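# Put one soap bar in each of three lidded boxes

## Task

Finish with all three boxes upright, each containing exactly one bar of soap and each closed with its lid; a box that is closed may turn out to be empty inside.

## Robot and tools

Robot: two six-joint arms, left_arm and right_arm, each with a two-finger parallel gripper and a wrist camera. Fixed cameras are cam_high and cam_low; wrist cameras are cam_left_wrist and cam_right_wrist. Image sizes: cam_high and cam_low 896x504, the wrist cameras 672x504.

Frames. Scene frame: origin on the table surface halfway between the nominal arm bases, +z up, +x away from the robot over the table, left_arm toward +y (image left/right does not follow these names). Calibrated bases in the scene frame: left_arm at (-0.046, +0.275, 0) m, quat_wxyz (+1.000, 0, 0, +0.012); right_arm at (-0.022, -0.322, 0) m, quat_wxyz (+1.000, 0, 0, -0.026); both have +z up. Each arm reports its end_effector_position (m) and end_effector_quat_wxyz in its own base frame; fixed cameras and the table use the scene frame. Reported hand poses may be off by a few cm, more when stretched. The gripper's fingers point along its +z and open along its y; end_effector_position is the point between the pads, roughly 1 cm short of the tips.

Row layout (used by both motion tools): 14 numbers, all in [-1, 1]. First 7 are left_arm, next 7 right_arm. Within each arm, the order is: wrist pitch (joint4), waist (joint1), wrist roll (joint6), wrist yaw (joint5), elbow (joint3), shoulder (joint2), then gripper opening. The six joint numbers are offsets, scaled so 1.0 equals 1.83 rad (wrist pitch), 1.264 (waist), 7.625 (wrist roll), 6.358 (wrist yaw), 1.276 (elbow), 1.32 (shoulder). They count from the arm's Joint targets as they stand when the action or move begins, not from the previous row, so sending the same offset again moves further. Send 0 to keep a joint where it is targeted. The opening number is absolute, not an offset: +1 fully open (pad gap 0.094 m), -1 shut. To leave a gripper unchanged, resend its current command; 0 means half open, not hold.

Joint ranges in rad: waist -2.880 to 2.880, shoulder 0.000 to 3.142, elbow 0.000 to 3.019, wrist pitch -1.693 to 1.571, wrist yaw -1.571 to 1.571, wrist roll -2.094 to 2.094. Real ends may differ by up to 0.084 rad. An action that would push any joint more than 0.084 rad beyond its range is rejected for both arms; if the first action of a call fails, the whole call is rejected. Requests beyond the real end are clipped, noted by "joint sent to its limit".

execute_actions(actions, cameras): actions is a list of actions; each action is a list of up to 15 rows, one per 1/30 s step, the last row repeated to fill 15 steps. An empty list just reports state. cameras picks which images return (omitted/null/["all"] = all, [] = none).

move(target, speed, blend, opening_speed, blocking, cameras): target is one row or a list of up to 15 rows, all offsets measured from the same starting Joint targets; all joints travel together along a path (grippers trace curves), 0.5 s minimum, about 10 s total cap. speed: rad/s of the joint with the longest travel, 0.01 to 2, default 0.5, one value or one per target. blend: rad of corner rounding at intermediate targets (default 0, full stop). opening_speed: gripper opening change per second on the -1..+1 scale, at least 0.2; use a low value to close gently. blocking=false returns after about 0.5 s while the move runs. Moves do not avoid obstacles or the other arm. The result adds a "move:" line: done, off_target (at rest but a joint >0.035 rad off), moving, held or fault, plus limits=held and the worst joint error per arm.

wait(seconds 0 to 10): lets time pass holding commands; a running move continues. stop(): brakes a running move. zoom_image(camera, region [x0,y0,x1,y1] pixels, at most 504x504) enlarges part of the latest image from that camera. read_manual(section="licences") returns licence text only. finished_scene(scene): closes the current scene (give its number); irreversible; call it only once the boxes are truly done.

Results: Joint positions and Joint velocities list each arm's joints in the row order (rad, rad/s) plus pad gap (m); "within noise" means essentially still. Joint targets are the base for your next offsets. Tool commands shows current gripper commands. grip_measured is opening on the command scale (reads slightly wide when empty, somewhat under the part's width when squeezing). grip_effort_nm is motor effort, negative closing, not a pad force. Joint torques follow position order, include gravity; numbers 1 and 5 wrap at ±28 N m. Action calls also list joint positions at some steps. "joint command not followed" means the clearance check altered targets. Motion is speed-limited and each gripper's target is capped at 110 mm from its measured place, so large offsets need several actions.

Gripping: the fingers press at full force (about 50–64 N per pad) once commanded about 0.05 below the touch reading; close slowly on fragile items. Release by commanding well above grip_measured.

Avoid: dropping parts or releasing them while moving, anything leaving the table, fast impacts, heavy pressing, and any contact between the two arms. Random tugs or pushes may disturb held or loose items. Holding loads, staying stretched or pushing at an unreachable pose heats motors; MOTOR HOT warns at 85 °C, and at 100 °C an OVER-TEMPERATURE FAULT drops that arm for 30 s or more. To end a push, command targets back past the measured positions.

Each tool is called after "Emit:" as name(argument=value, ...), one argument or row to a line, values as JSON.

## Session

Emit:
execute_actions(
  actions=[],
)

Scene clock: 0.00 s.
left_arm: end_effector_position=(+0.5905, -0.2707, +0.2097) grip_measured=+1.000 grip_effort_nm=n/a end_effector_quat_wxyz=(+0.442, -0.131, +0.873, +0.161) | right_arm: end_effector_position=(+0.1384, +0.3040, +0.3106) grip_measured=+1.000 grip_effort_nm=n/a end_effector_quat_wxyz=(+0.083, -0.601, +0.786, +0.123)
Joint names: [wrist pitch, waist, wrist roll, wrist yaw, elbow, shoulder]
Joint positions: left_arm=[-0.693 -0.629 -0.666 -0.848 1.484 1.795 0.094] | right_arm=[-1.458 1.064 -0.221 -0.157 1.194 1.054 0.094]
Joint velocities: within noise
Joint torques (N m): no reading
Motor temperatures (°C): left_arm=[31 32 31 29 29 32 33] | right_arm=[34 34 31 31 34 30 30]
Heat: left arm: hottest gripper 33 °C; right arm: hottest waist 34 °C.
Joint targets: left_arm=[-0.691 -0.629 -0.666 -0.848 1.507 1.800] | right_arm=[-1.457 1.064 -0.221 -0.157 1.218 1.057]
Tool commands: left_gripper/opening=+1.0 right_gripper/opening=+1.0

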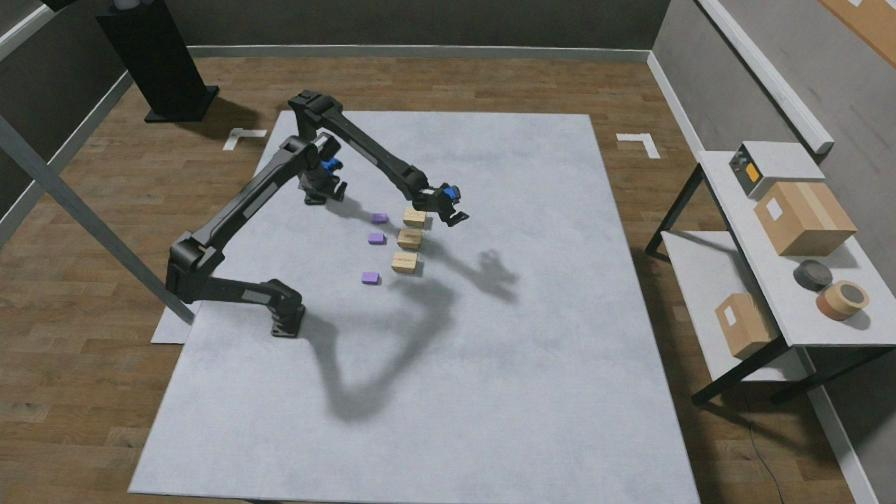

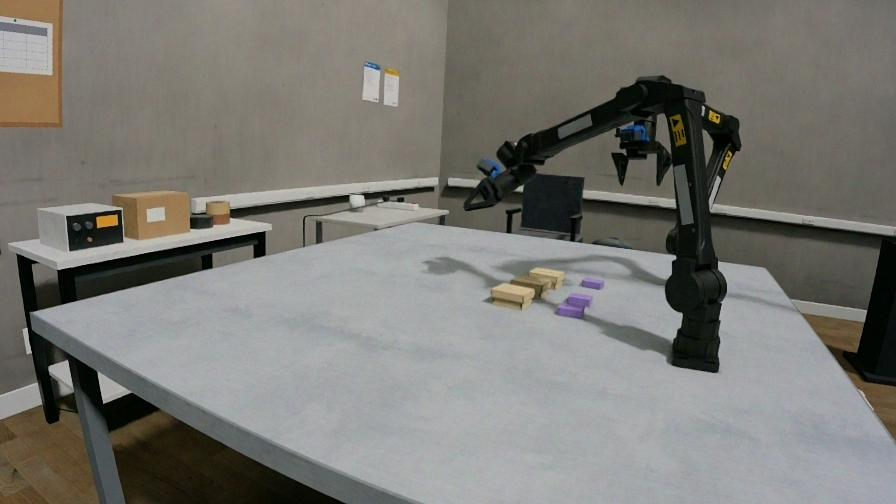

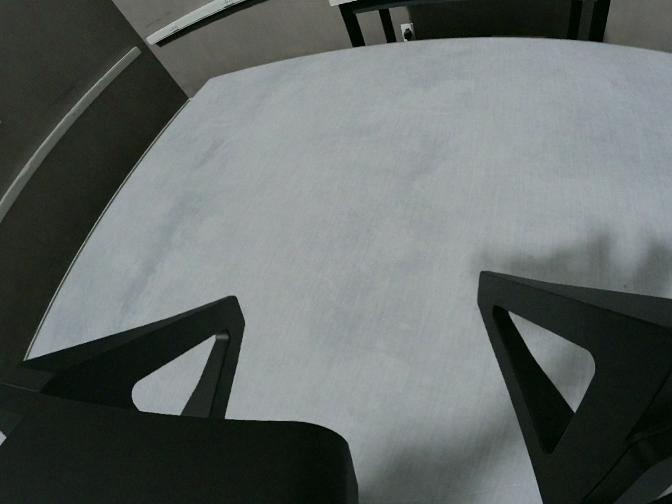

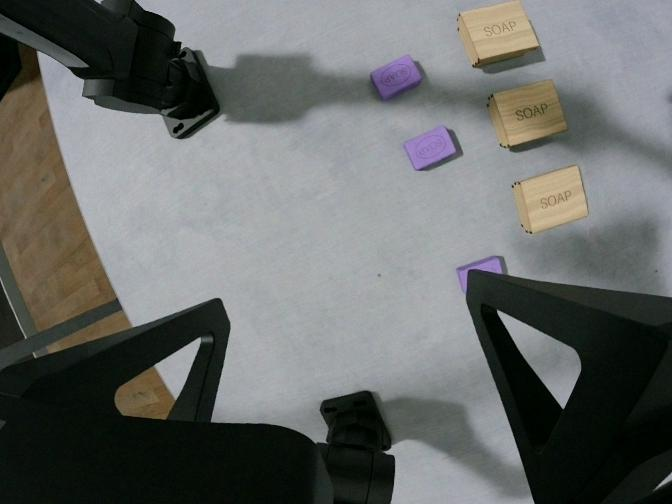

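Emit:
zoom_image(
  camera="cam_right_wrist",
  region=[360, 0, 640, 300],
)

Emit:
zoom_image(
  camera="cam_low",
  region=[460, 240, 640, 340],
)

Emit:
zoom_image(
  camera="cam_high",
  region=[340, 190, 460, 300],
)

Scaled by 1.680 from the camera's 672x504 image, which has a finer 960x720 frame.

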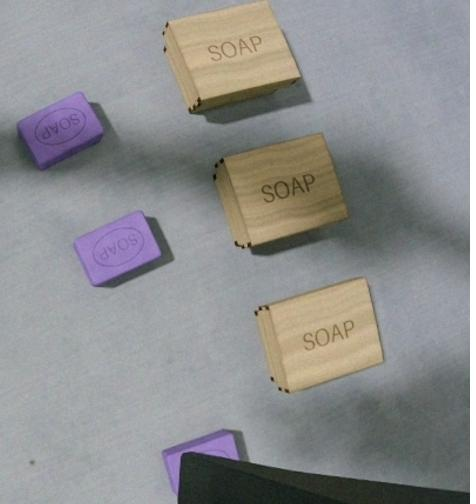

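Scaled by 2.800 from the camera's 896x504 image, which has a finer 1280x720 frame.

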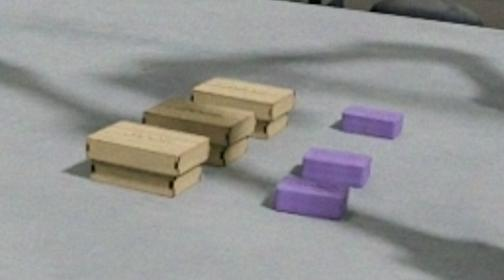

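Scaled by 4.200 from the camera's 896x504 image, which has a finer 1280x720 frame.

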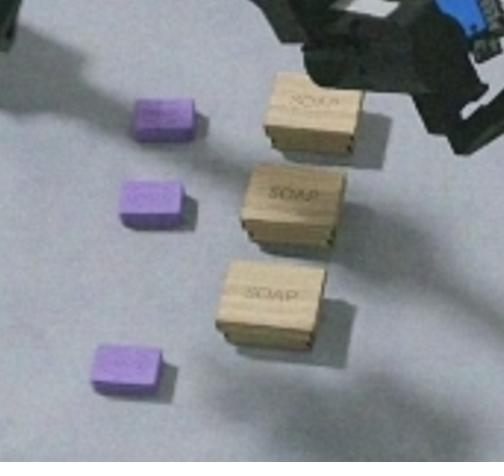

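Emit:
move(
  target=[
    [-0.529,0.972,0.0873,0.1334,0.0948,-0.2144,1,0,0,0,0,0,0,1],
    [-0.529,0.972,0.0873,0.1334,0.0948,-0.2144,1,-0.116,-0.2144,0.029,0.0247,0.387,0.406,1],
  ],
  blend=0.3,
  speed=0.8,
)

Scene clock: 131.83 s.
left_arm: end_effector_position=(+0.3715, +0.2494, +0.2810) grip_measured=+1.000 grip_effort_nm=-0.007 end_effector_quat_wxyz=(-0.018, -0.298, +0.955, -0.004) | right_arm: end_effector_position=(+0.3305, +0.3351, +0.2883) grip_measured=+1.000 grip_effort_nm=-0.046 end_effector_quat_wxyz=(-0.011, -0.392, +0.920, -0.003)
Joint names: [wrist pitch, waist, wrist roll, wrist yaw, elbow, shoulder]
Joint positions: left_arm=[-1.648 0.591 -0.013 -0.003 1.572 1.532 0.094] | right_arm=[-1.661 0.793 -0.012 -0.002 1.653 1.585 0.094]
Joint velocities: within noise
Joint torques (N m): left_arm=[0.57 -0.85 0.1 0.1 15.53 -17.49] | right_arm=[0.06 0.09 0.1 -0.1 14.65 -13.68]
Motor temperatures (°C): left_arm=[30 31 30 29 41 37 31] | right_arm=[34 34 30 30 44 30 30]
Heat: left arm: hottest elbow 41 °C; right arm: hottest elbow 44 °C.
Joint targets: left_arm=[-1.659 0.600 0.000 0.001 1.628 1.517] | right_arm=[-1.669 0.793 0.000 0.000 1.711 1.592]
move: off_target (left_arm, right_arm); blend cut to 0.268 rad at target 1; left_arm: the elbow is farthest, 0.056 rad from its target; right_arm: the elbow is farthest, 0.059 rad from its target

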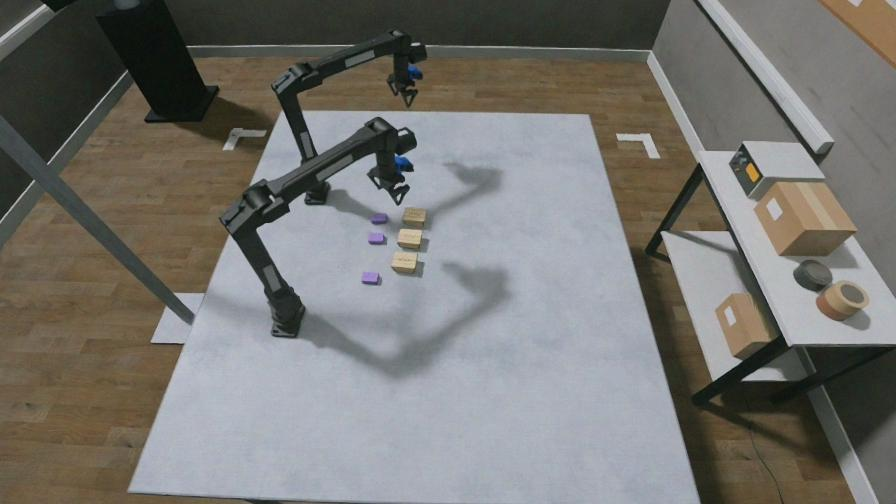

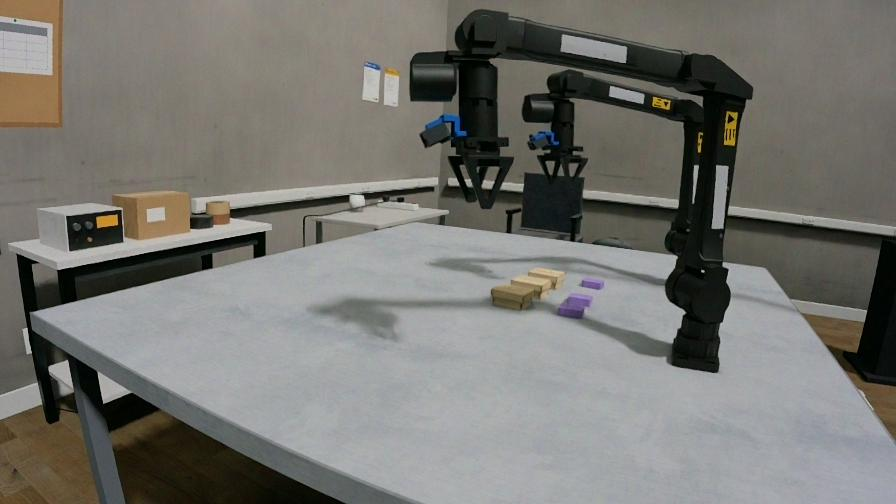

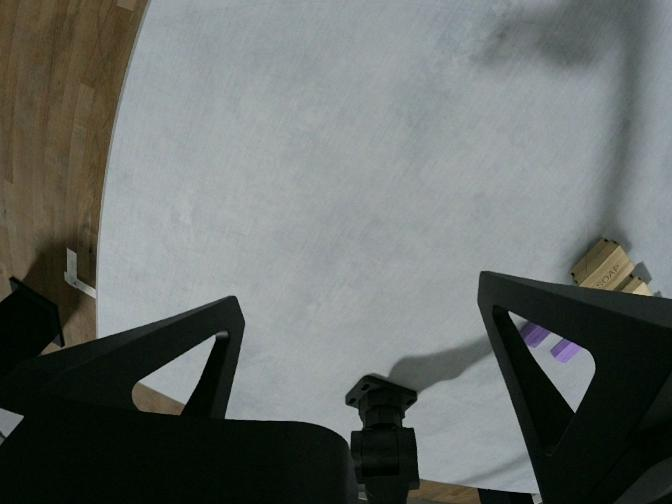

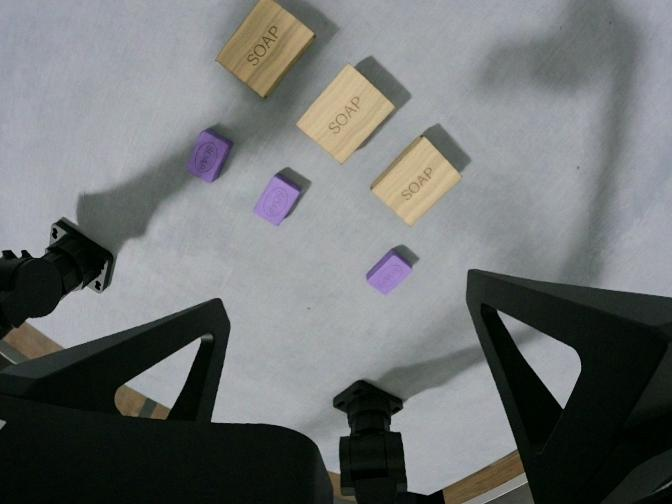

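Emit:
move(
  target=[0,0,0,0,0,0,1,0.1426,-0.126,0.0795,0,-0.221,-0.030,1],
  cameras=["cam_right_wrist","cam_low"],
)

Emit:
zoom_image(
  camera="cam_right_wrist",
  region=[200, 0, 560, 400],
)

Emit:
zoom_image(
  camera="cam_low",
  region=[460, 240, 640, 340],
)

Scene clock: 186.83 s.
left_arm: end_effector_position=(+0.3715, +0.2493, +0.2810) grip_measured=+1.000 grip_effort_nm=-0.012 end_effector_quat_wxyz=(-0.019, -0.297, +0.955, -0.004) | right_arm: end_effector_position=(+0.3815, +0.2829, +0.2172) grip_measured=+1.000 grip_effort_nm=-0.051 end_effector_quat_wxyz=(+0.012, -0.022, +1.000, +0.010)
Joint names: [wrist pitch, waist, wrist roll, wrist yaw, elbow, shoulder]
Joint positions: left_arm=[-1.648 0.591 -0.013 -0.003 1.572 1.532 0.094] | right_arm=[-1.417 0.638 0.594 -0.001 1.444 1.567 0.094]
Joint velocities: within noise
Joint torques (N m): left_arm=[0.55 -0.97 0.09 0.09 15.53 -17.44] | right_arm=[0.76 -0.32 0.08 -0.07 8.54 -14.97]
Motor temperatures (°C): left_arm=[30 31 30 28 54 36 30] | right_arm=[33 34 29 30 48 31 30]
Heat: left arm: hottest elbow 54 °C; right arm: hottest elbow 48 °C.
Joint targets: left_arm=[-1.659 0.600 0.000 0.001 1.628 1.517] | right_arm=[-1.408 0.634 0.606 0.000 1.429 1.553]
move: off_target (left_arm); left_arm: the elbow is farthest, 0.056 rad from its target
Images, in order (width x height): cam_low 896x504, cam_right_wrist 672x504.

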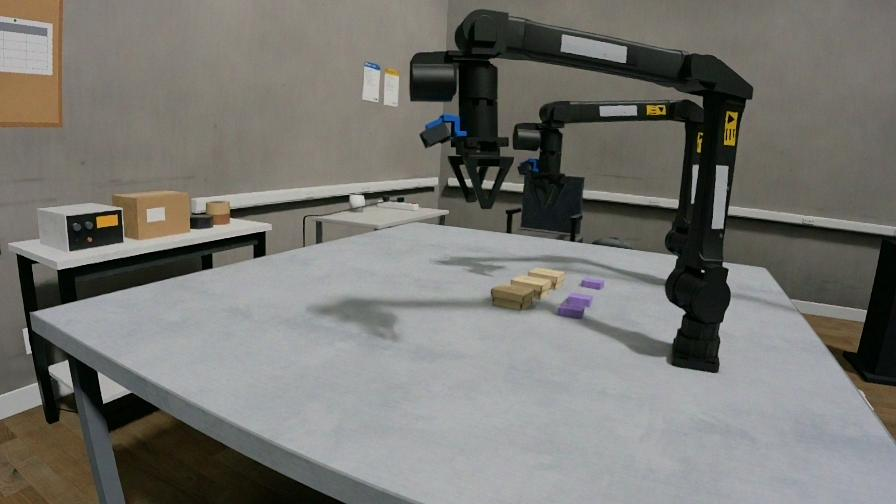

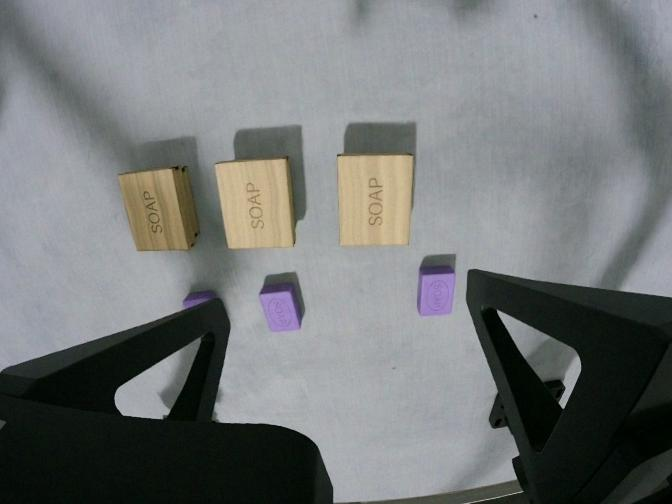

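Scaled by 1.260 from the camera's 672x504 image, which has a finer 960x720 frame.

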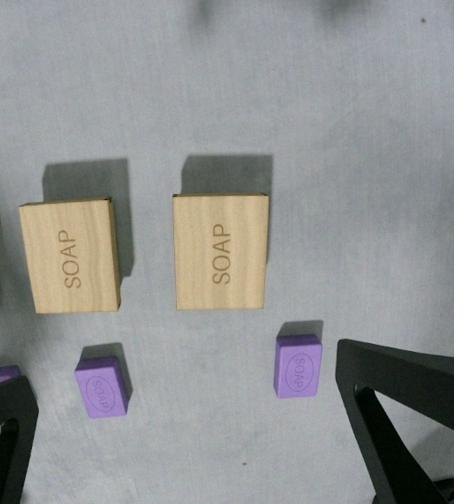

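Scaled by 2.800 from the camera's 896x504 image, which has a finer 1280x720 frame.

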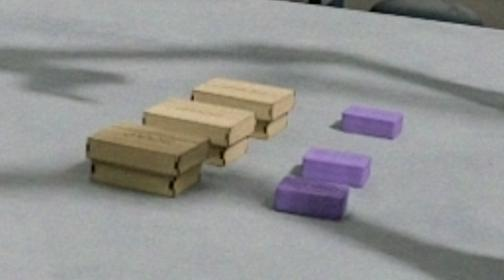

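Emit:
move(
  target=[0,0,0,0,-0.257,-0.922,1,0.1443,-0.0277,-0.0051,0,-0.1834,0.0626,1],
  cameras=["cam_right_wrist","cam_low"],
)

Emit:
zoom_image(
  camera="cam_low",
  region=[460, 200, 640, 340],
)

Scene clock: 231.27 s.
left_arm: end_effector_position=(+0.0690, +0.0462, +0.4841) grip_measured=+1.000 grip_effort_nm=-0.002 end_effector_quat_wxyz=(+0.428, -0.267, +0.854, +0.128) | right_arm: end_effector_position=(+0.3783, +0.2624, +0.1103) grip_measured=+1.000 grip_effort_nm=-0.046 end_effector_quat_wxyz=(+0.006, -0.014, +1.000, +0.005)
Joint names: [wrist pitch, waist, wrist roll, wrist yaw, elbow, shoulder]
Joint positions: left_arm=[-1.648 0.591 -0.013 -0.003 1.311 0.307 0.094] | right_arm=[-1.153 0.607 0.579 -0.001 1.209 1.613 0.094]
Joint velocities: within noise
Joint torques (N m): left_arm=[1.98 -0.91 0.08 0.09 6.24 6.48] | right_arm=[0.72 -0.62 -0.1 -0.08 7.86 -12.04]
Motor temperatures (°C): left_arm=[29 31 29 28 56 35 30] | right_arm=[33 34 29 30 45 32 30]
Heat: left arm: hottest elbow 56 °C; right arm: hottest elbow 45 °C.
Joint targets: left_arm=[-1.659 0.600 0.000 0.001 1.300 0.300] | right_arm=[-1.144 0.599 0.567 0.000 1.195 1.635]
move: done
Images, in order (width x height): cam_low 896x504, cam_right_wrist 672x504.

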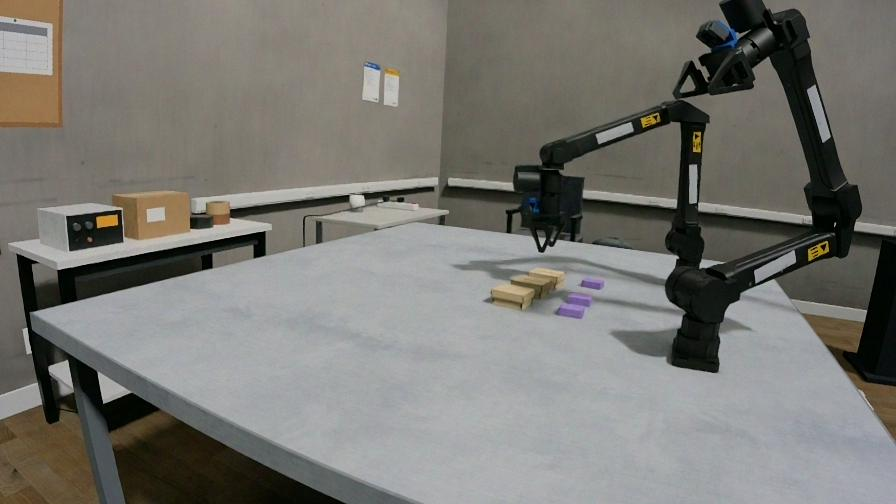

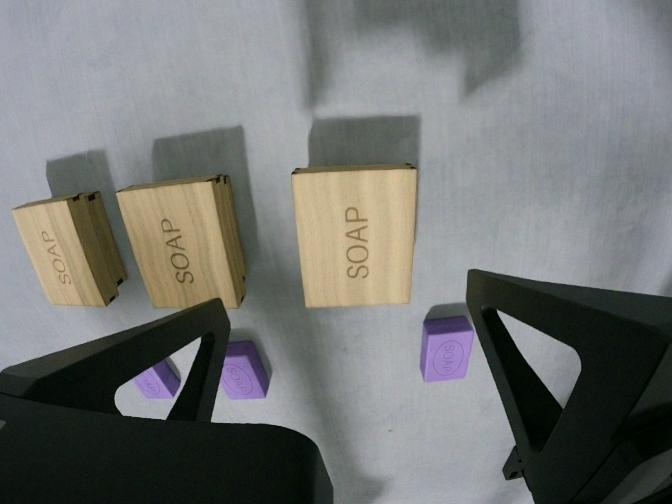

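Scaled by 2.800 from the camera's 896x504 image, which has a finer 1280x720 frame.

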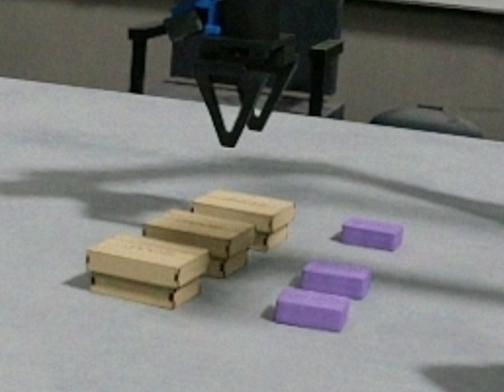

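Emit:
move(
  target=[0,0,0,0,0,0,1,0.0918,-0.0119,-0.0043,0,-0.0596,0.0818,1],
  cameras=["cam_right_wrist","cam_low"],
  speed=0.2,
)

Emit:
zoom_image(
  camera="cam_low",
  region=[460, 220, 640, 340],
)

Scene clock: 249.60 s.
left_arm: end_effector_position=(+0.0690, +0.0462, +0.4841) grip_measured=+1.000 grip_effort_nm=-0.007 end_effector_quat_wxyz=(+0.428, -0.267, +0.854, +0.128) | right_arm: end_effector_position=(+0.3837, +0.2576, +0.0361) grip_measured=+1.000 grip_effort_nm=-0.051 end_effector_quat_wxyz=(-0.002, -0.023, +1.000, -0.001)
Joint names: [wrist pitch, waist, wrist roll, wrist yaw, elbow, shoulder]
Joint positions: left_arm=[-1.648 0.591 -0.013 -0.003 1.311 0.307 0.094] | right_arm=[-0.985 0.592 0.546 -0.001 1.132 1.722 0.094]
Joint velocities: within noise
Joint torques (N m): left_arm=[1.99 -0.91 0.08 0.09 6.26 6.48] | right_arm=[0.73 -0.56 -0.08 -0.08 7.1 -12.86]
Motor temperatures (°C): left_arm=[29 31 29 28 50 35 30] | right_arm=[33 34 29 30 43 33 30]
Heat: left arm: hottest elbow 50 °C; right arm: hottest elbow 43 °C.
Joint targets: left_arm=[-1.659 0.600 0.000 0.001 1.300 0.300] | right_arm=[-0.976 0.584 0.534 0.000 1.119 1.743]
move: done
Images, in order (width x height): cam_low 896x504, cam_right_wrist 672x504.

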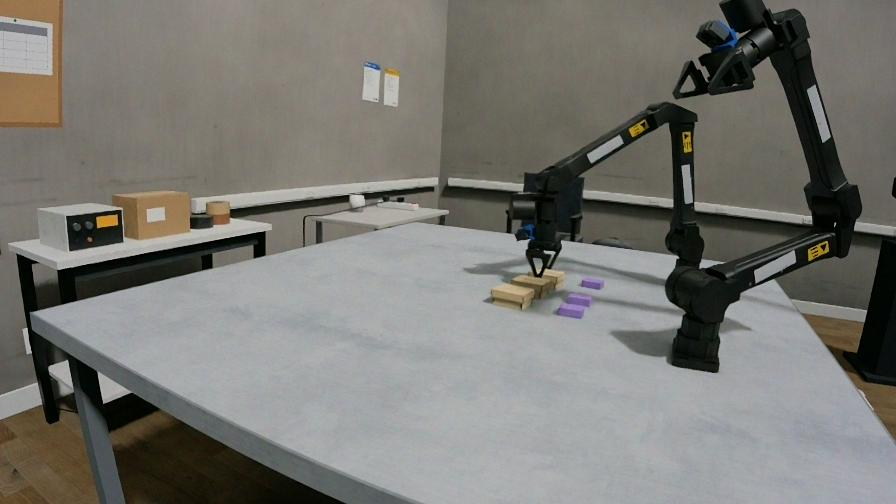

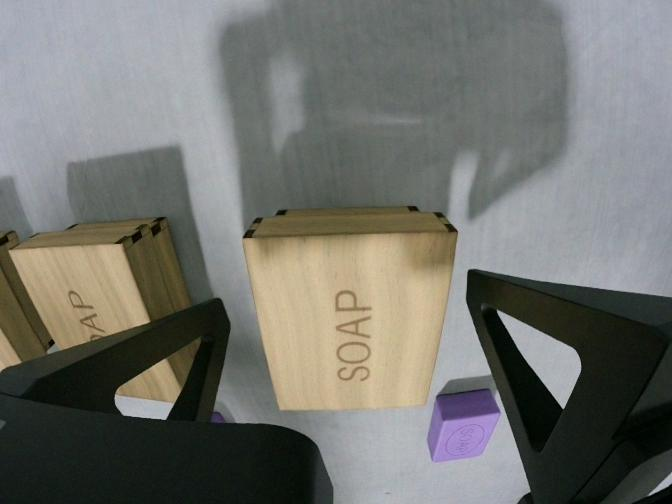

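Scaled by 2.800 from the camera's 896x504 image, which has a finer 1280x720 frame.

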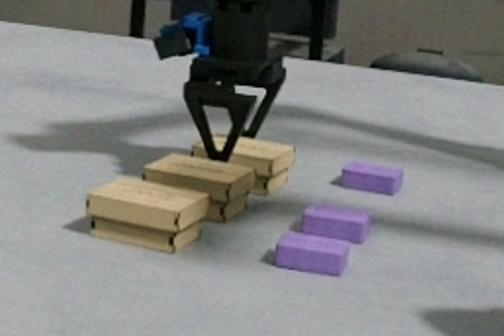

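Emit:
move(
  target=[
    [0,0,0,0,0,0,1,0.0107,0,0,0,-0.0075,0.008,1],
    [0,0,0,0,0,0,1,0.0107,0,0,0,-0.0075,0.008,0.25],
  ],
  cameras=["cam_right_wrist","cam_low"],
  speed=0.2,
  opening_speed=0.3,
)

Emit:
zoom_image(
  camera="cam_low",
  region=[460, 220, 640, 340],
)

Scene clock: 273.43 s.
left_arm: end_effector_position=(+0.0690, +0.0462, +0.4841) grip_measured=+1.000 grip_effort_nm=-0.007 end_effector_quat_wxyz=(+0.428, -0.267, +0.854, +0.128) | right_arm: end_effector_position=(+0.3841, +0.2573, +0.0300) grip_measured=+0.382 grip_effort_nm=-1.072 end_effector_quat_wxyz=(-0.001, -0.023, +1.000, +0.000)
Joint names: [wrist pitch, waist, wrist roll, wrist yaw, elbow, shoulder]
Joint positions: left_arm=[-1.648 0.591 -0.013 -0.003 1.311 0.307 0.094] | right_arm=[-0.966 0.591 0.546 -0.001 1.123 1.73 0.065]
Joint velocities: within noise
Joint torques (N m): left_arm=[1.99 -0.91 0.09 0.09 6.24 6.48] | right_arm=[0.69 -0.56 -0.09 -0.1 6.91 -12.69]
Motor temperatures (°C): left_arm=[29 31 29 28 45 34 30] | right_arm=[33 34 29 30 41 33 30]
Heat: left arm: hottest elbow 45 °C; right arm: hottest elbow 41 °C.
Joint targets: left_arm=[-1.659 0.600 0.000 0.001 1.300 0.300] | right_arm=[-0.957 0.584 0.534 0.000 1.110 1.754]
move: done
Images, in order (width x height): cam_low 896x504, cam_right_wrist 672x504.

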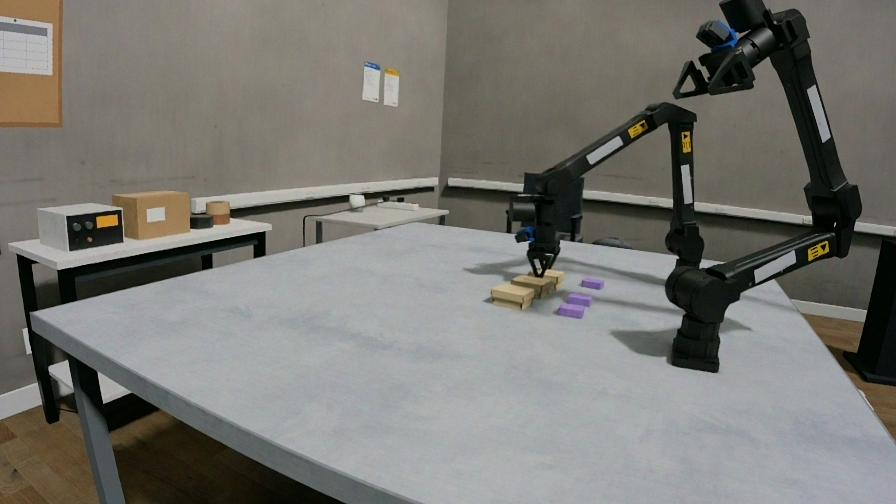

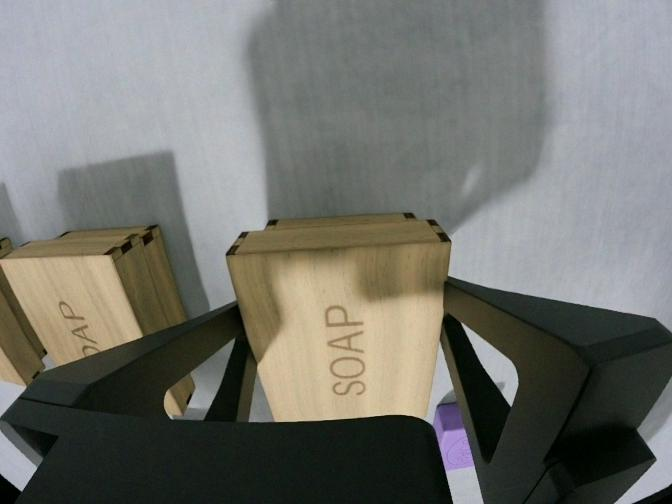

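Scaled by 2.800 from the camera's 896x504 image, which has a finer 1280x720 frame.

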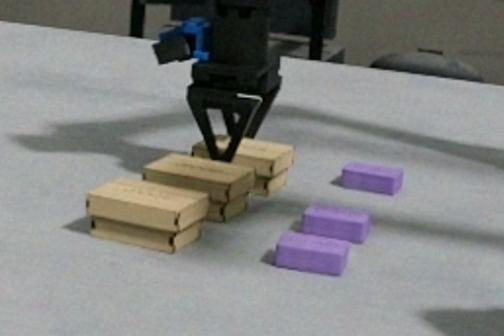

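Emit:
move(
  target=[0,0,0,0,0,0,1,-0.0978,0,0,0,0.085,-0.078,0.25],
  cameras=["cam_right_wrist","cam_low"],
  speed=0.2,
)

Emit:
zoom_image(
  camera="cam_low",
  region=[460, 220, 640, 340],
)

Scene clock: 290.87 s.
left_arm: end_effector_position=(+0.0690, +0.0462, +0.4841) grip_measured=+1.000 grip_effort_nm=-0.007 end_effector_quat_wxyz=(+0.428, -0.267, +0.854, +0.128) | right_arm: end_effector_position=(+0.3722, +0.2493, +0.0764) grip_measured=+0.381 grip_effort_nm=-1.072 end_effector_quat_wxyz=(-0.020, -0.023, +0.999, -0.012)
Joint names: [wrist pitch, waist, wrist roll, wrist yaw, elbow, shoulder]
Joint positions: left_arm=[-1.648 0.591 -0.013 -0.003 1.311 0.307 0.094] | right_arm=[-1.128 0.591 0.545 -0.001 1.168 1.659 0.065]
Joint velocities: within noise
Joint torques (N m): left_arm=[1.99 -0.85 0.08 0.09 6.27 6.48] | right_arm=[0.08 -0.56 -0.09 -0.1 12.74 -14.74]
Motor temperatures (°C): left_arm=[29 31 29 28 42 34 30] | right_arm=[33 34 29 30 42 33 31]
Heat: left arm: hottest elbow 42 °C; right arm: hottest elbow 42 °C.
Joint targets: left_arm=[-1.659 0.600 0.000 0.001 1.300 0.300] | right_arm=[-1.136 0.584 0.534 0.000 1.218 1.651]
move: off_target (right_arm); right_arm: the elbow is farthest, 0.050 rad from its target
Images, in order (width x height): cam_low 896x504, cam_right_wrist 672x504.

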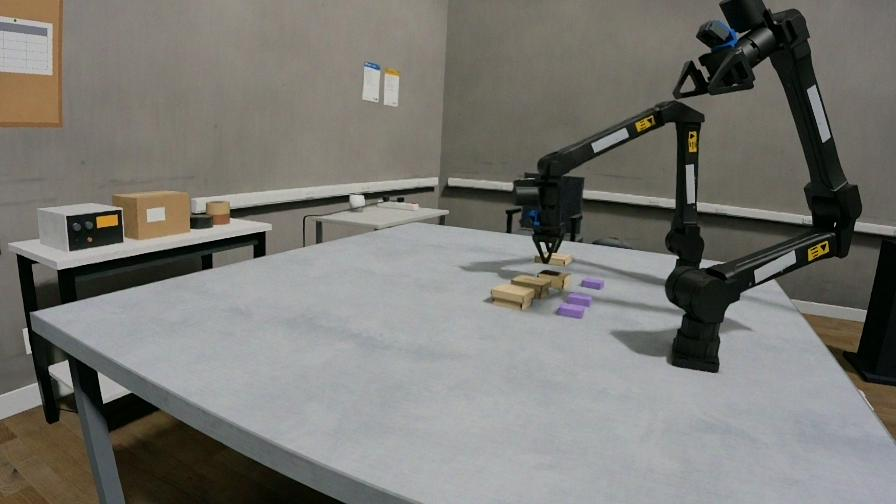

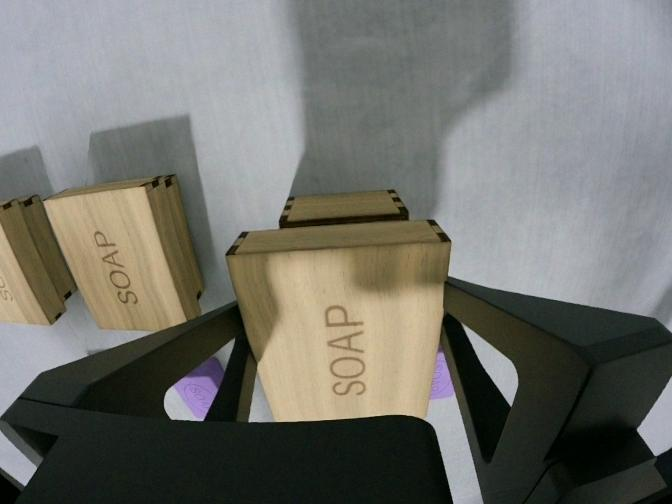

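Scaled by 2.800 from the camera's 896x504 image, which has a finer 1280x720 frame.

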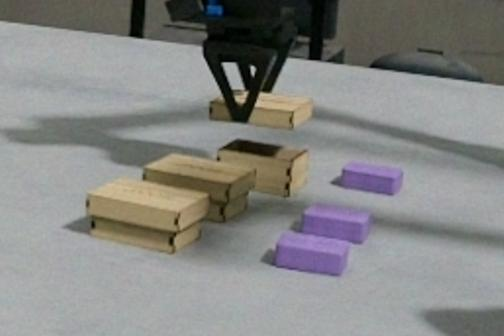

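Emit:
move(
  target=[
    [0,-0.2,0,0,0,0,1,-0.055,0,0,0,0.078,-0.038,0.25],
    [0.176,-0.9,-0.1233,0,0,0,1,-0.055,-0.462,0,0,0.078,-0.038,0.25],
  ],
  cameras=[],
  speed=0.7,
)

Emit:
execute_actions(
  actions=[],
  cameras=["cam_low","cam_right_wrist"],
)

Scene clock: 327.60 s.
left_arm: end_effector_position=(+0.1012, -0.0590, +0.5467) grip_measured=+1.000 grip_effort_nm=-0.007 end_effector_quat_wxyz=(+0.428, -0.163, +0.804, -0.379) | right_arm: end_effector_position=(+0.4649, -0.0009, +0.1363) grip_measured=+0.381 grip_effort_nm=-1.077 end_effector_quat_wxyz=(+0.005, +0.270, +0.963, +0.002)
Joint names: [wrist pitch, waist, wrist roll, wrist yaw, elbow, shoulder]
Joint positions: left_arm=[-1.357 -0.527 -0.926 -0.002 1.311 0.307 0.094] | right_arm=[-1.228 -0.001 0.545 -0.001 1.269 1.602 0.065]
Joint velocities: within noise
Joint torques (N m): left_arm=[3.45 -2.37 -0.18 0.05 6.43 6.24] | right_arm=[0.09 0.21 -0.09 -0.12 13.41 -14.04]
Motor temperatures (°C): left_arm=[29 31 29 28 39 33 30] | right_arm=[33 34 29 30 49 34 31]
Heat: left arm: hottest elbow 39 °C; right arm: hottest elbow 49 °C.
Joint targets: left_arm=[-1.337 -0.538 -0.940 0.001 1.300 0.300] | right_arm=[-1.236 0.000 0.534 0.000 1.318 1.601]
move: off_target (right_arm); right_arm: the elbow is farthest, 0.049 rad from its target
No camera images: "cameras" was empty.

Scene clock: 327.60 s.
left_arm: end_effector_position=(+0.1012, -0.0590, +0.5467) grip_measured=+1.000 grip_effort_nm=-0.007 end_effector_quat_wxyz=(+0.428, -0.163, +0.804, -0.379) | right_arm: end_effector_position=(+0.4649, -0.0009, +0.1363) grip_measured=+0.381 grip_effort_nm=-1.077 end_effector_quat_wxyz=(+0.005, +0.270, +0.963, +0.002)
Joint names: [wrist pitch, waist, wrist roll, wrist yaw, elbow, shoulder]
Joint positions: left_arm=[-1.357 -0.527 -0.926 -0.002 1.311 0.307 0.094] | right_arm=[-1.228 -0.001 0.545 -0.001 1.269 1.602 0.065]
Joint velocities: within noise
Joint torques (N m): left_arm=[3.45 -2.37 -0.18 0.05 6.43 6.24] | right_arm=[0.09 0.21 -0.09 -0.12 13.41 -14.04]
Motor temperatures (°C): left_arm=[29 31 29 28 39 33 30] | right_arm=[33 34 29 30 49 34 31]
Heat: left arm: hottest elbow 39 °C; right arm: hottest elbow 49 °C.
Joint targets: left_arm=[-1.337 -0.538 -0.940 0.001 1.300 0.300] | right_arm=[-1.236 0.000 0.534 0.000 1.318 1.601]
Tool commands: left_gripper/opening=+1.0 right_gripper/opening=+0.25
Images, in order (width x height): cam_low 896x504, cam_right_wrist 672x504.

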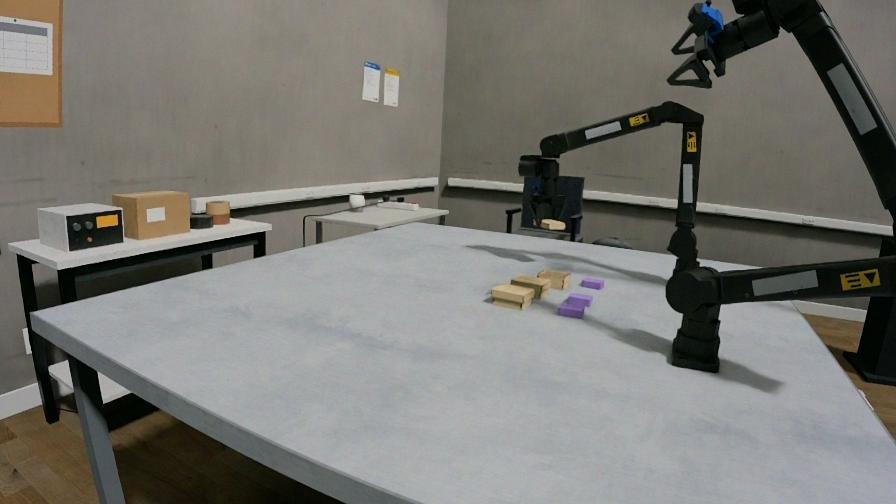

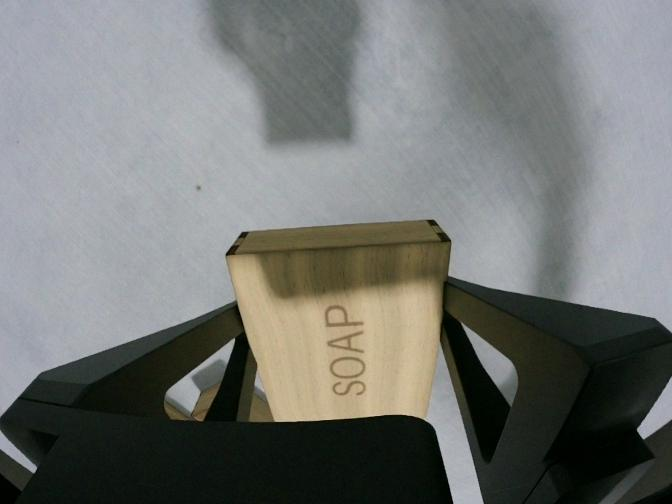

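Emit:
move(
  target=[-0.02,-0.3315,0,0,0.1315,1.0,1,0,0,0,0,0,0,0.25],
  cameras=["cam_left_wrist"],
  speed=0.7,
)

Scene clock: 338.93 s.
left_arm: end_effector_position=(+0.2799, -0.3924, +0.1831) grip_measured=+1.000 grip_effort_nm=-0.007 end_effector_quat_wxyz=(+0.002, +0.011, +1.000, -0.002) | right_arm: end_effector_position=(+0.4649, -0.0009, +0.1363) grip_measured=+0.381 grip_effort_nm=-1.072 end_effector_quat_wxyz=(+0.005, +0.270, +0.963, +0.002)
Joint names: [wrist pitch, waist, wrist roll, wrist yaw, elbow, shoulder]
Joint positions: left_arm=[-1.363 -0.951 -0.929 -0.002 1.413 1.615 0.094] | right_arm=[-1.228 -0.001 0.545 -0.001 1.269 1.602 0.065]
Joint velocities: within noise
Joint torques (N m): left_arm=[0.62 -2.08 -0.19 0 15.23 -17.38] | right_arm=[0.09 0.21 -0.09 -0.12 13.39 -13.98]
Motor temperatures (°C): left_arm=[29 31 29 28 39 33 30] | right_arm=[33 34 29 30 50 34 32]
Heat: left arm: hottest elbow 39 °C; right arm: hottest elbow 50 °C.
Joint targets: left_arm=[-1.374 -0.957 -0.940 0.001 1.468 1.620] | right_arm=[-1.236 0.000 0.534 0.000 1.318 1.601]
move: off_target (left_arm, right_arm); left_arm: the elbow is farthest, 0.055 rad from its target; right_arm: the elbow is farthest, 0.049 rad from its target
Images, in order (width x height): cam_left_wrist 672x504.

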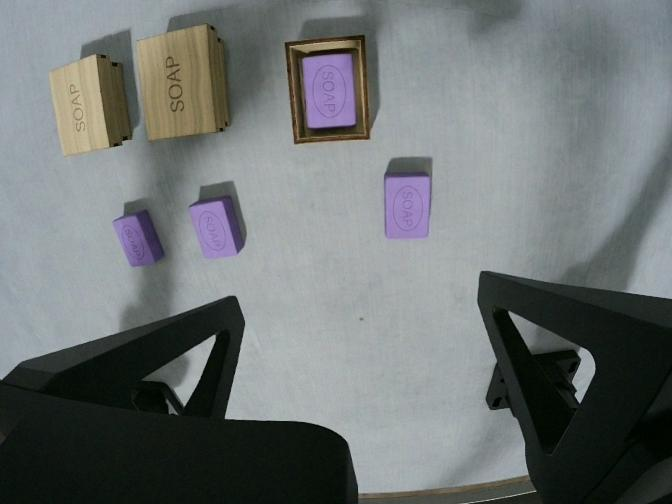

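Emit:
zoom_image(
  camera="cam_left_wrist",
  region=[120, 10, 460, 260],
)

Emit:
zoom_image(
  camera="cam_low",
  region=[480, 250, 620, 330],
)

Scaled by 1.482 from the camera's 672x504 image, which has a finer 960x720 frame.

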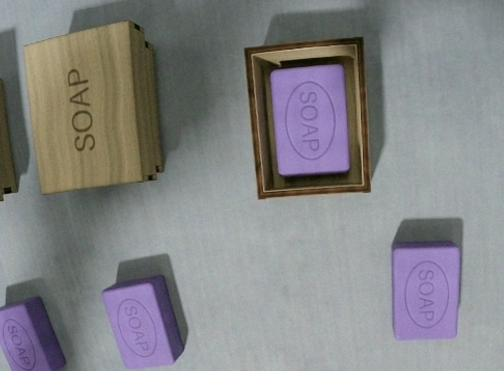

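This scene's latest camera images include none from cam_low. They are from: cam_left_wrist. cam_low's image comes with the result of a call that names it in "cameras".

Emit:
move(
  target=[
    [0,0.65,0,0,0,0,1,0,0.05,0,0,0,0,0.25],
    [0,0.65,0,0,0,0,1,0.0765,0.474,0,0,-0.112,0.0546,0.25],
  ],
  cameras=["cam_left_wrist","cam_right_wrist","cam_low"],
  speed=0.6,
)

Emit:
zoom_image(
  camera="cam_low",
  region=[460, 220, 640, 340],
)

Scene clock: 378.23 s.
left_arm: end_effector_position=(+0.4779, -0.0630, +0.1831) grip_measured=+1.000 grip_effort_nm=-0.017 end_effector_quat_wxyz=(+0.003, -0.389, +0.921, -0.001) | right_arm: end_effector_position=(+0.3801, +0.2623, +0.0846) grip_measured=+0.381 grip_effort_nm=-1.072 end_effector_quat_wxyz=(-0.001, -0.030, +1.000, +0.000)
Joint names: [wrist pitch, waist, wrist roll, wrist yaw, elbow, shoulder]
Joint positions: left_arm=[-1.363 -0.13 -0.929 -0.001 1.413 1.615 0.094] | right_arm=[-1.105 0.605 0.545 -0.001 1.187 1.654 0.065]
Joint velocities: within noise
Joint torques (N m): left_arm=[0.62 -1.96 -0.19 -0.06 15.31 -17.03] | right_arm=[0.66 -0.5 -0.08 -0.11 7.72 -12.69]
Motor temperatures (°C): left_arm=[29 30 29 28 48 34 29] | right_arm=[32 34 29 30 52 34 32]
Heat: left arm: hottest elbow 48 °C; right arm: hottest elbow 52 °C.
Joint targets: left_arm=[-1.374 -0.135 -0.940 0.000 1.468 1.620] | right_arm=[-1.096 0.599 0.534 -0.001 1.175 1.673]
move: off_target (left_arm); left_arm: the elbow is farthest, 0.055 rad from its target
Images, in order (width x height): cam_low 896x504, cam_left_wrist 672x504, cam_right_wrist 672x504.

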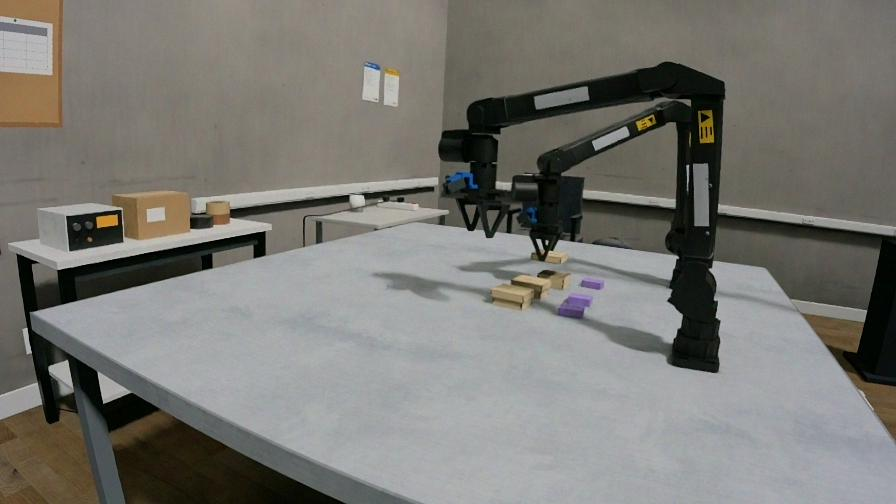

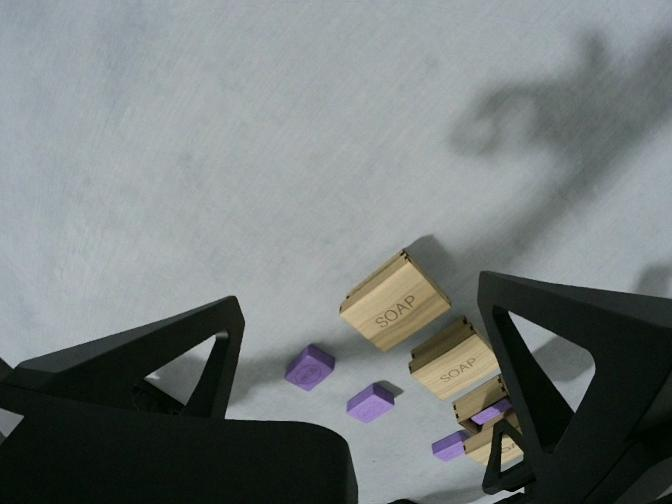

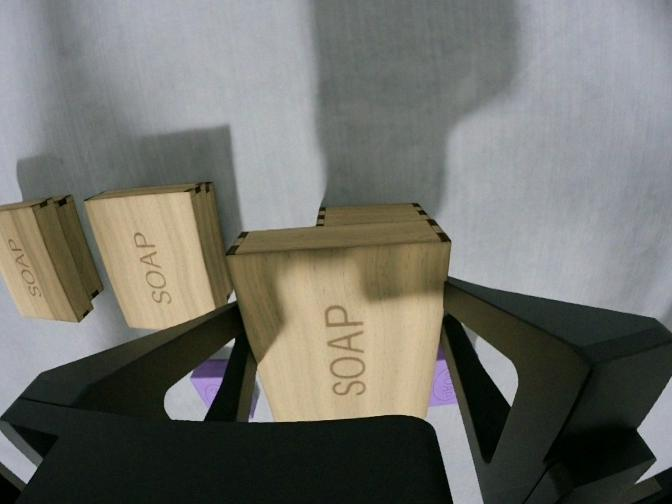

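Scaled by 2.800 from the camera's 896x504 image, which has a finer 1280x720 frame.

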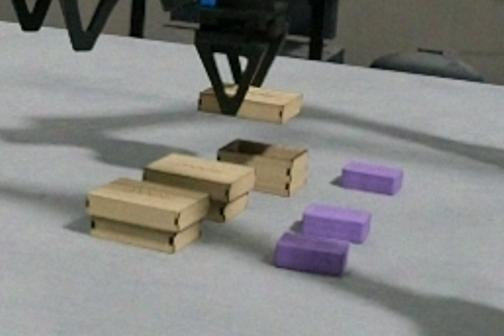

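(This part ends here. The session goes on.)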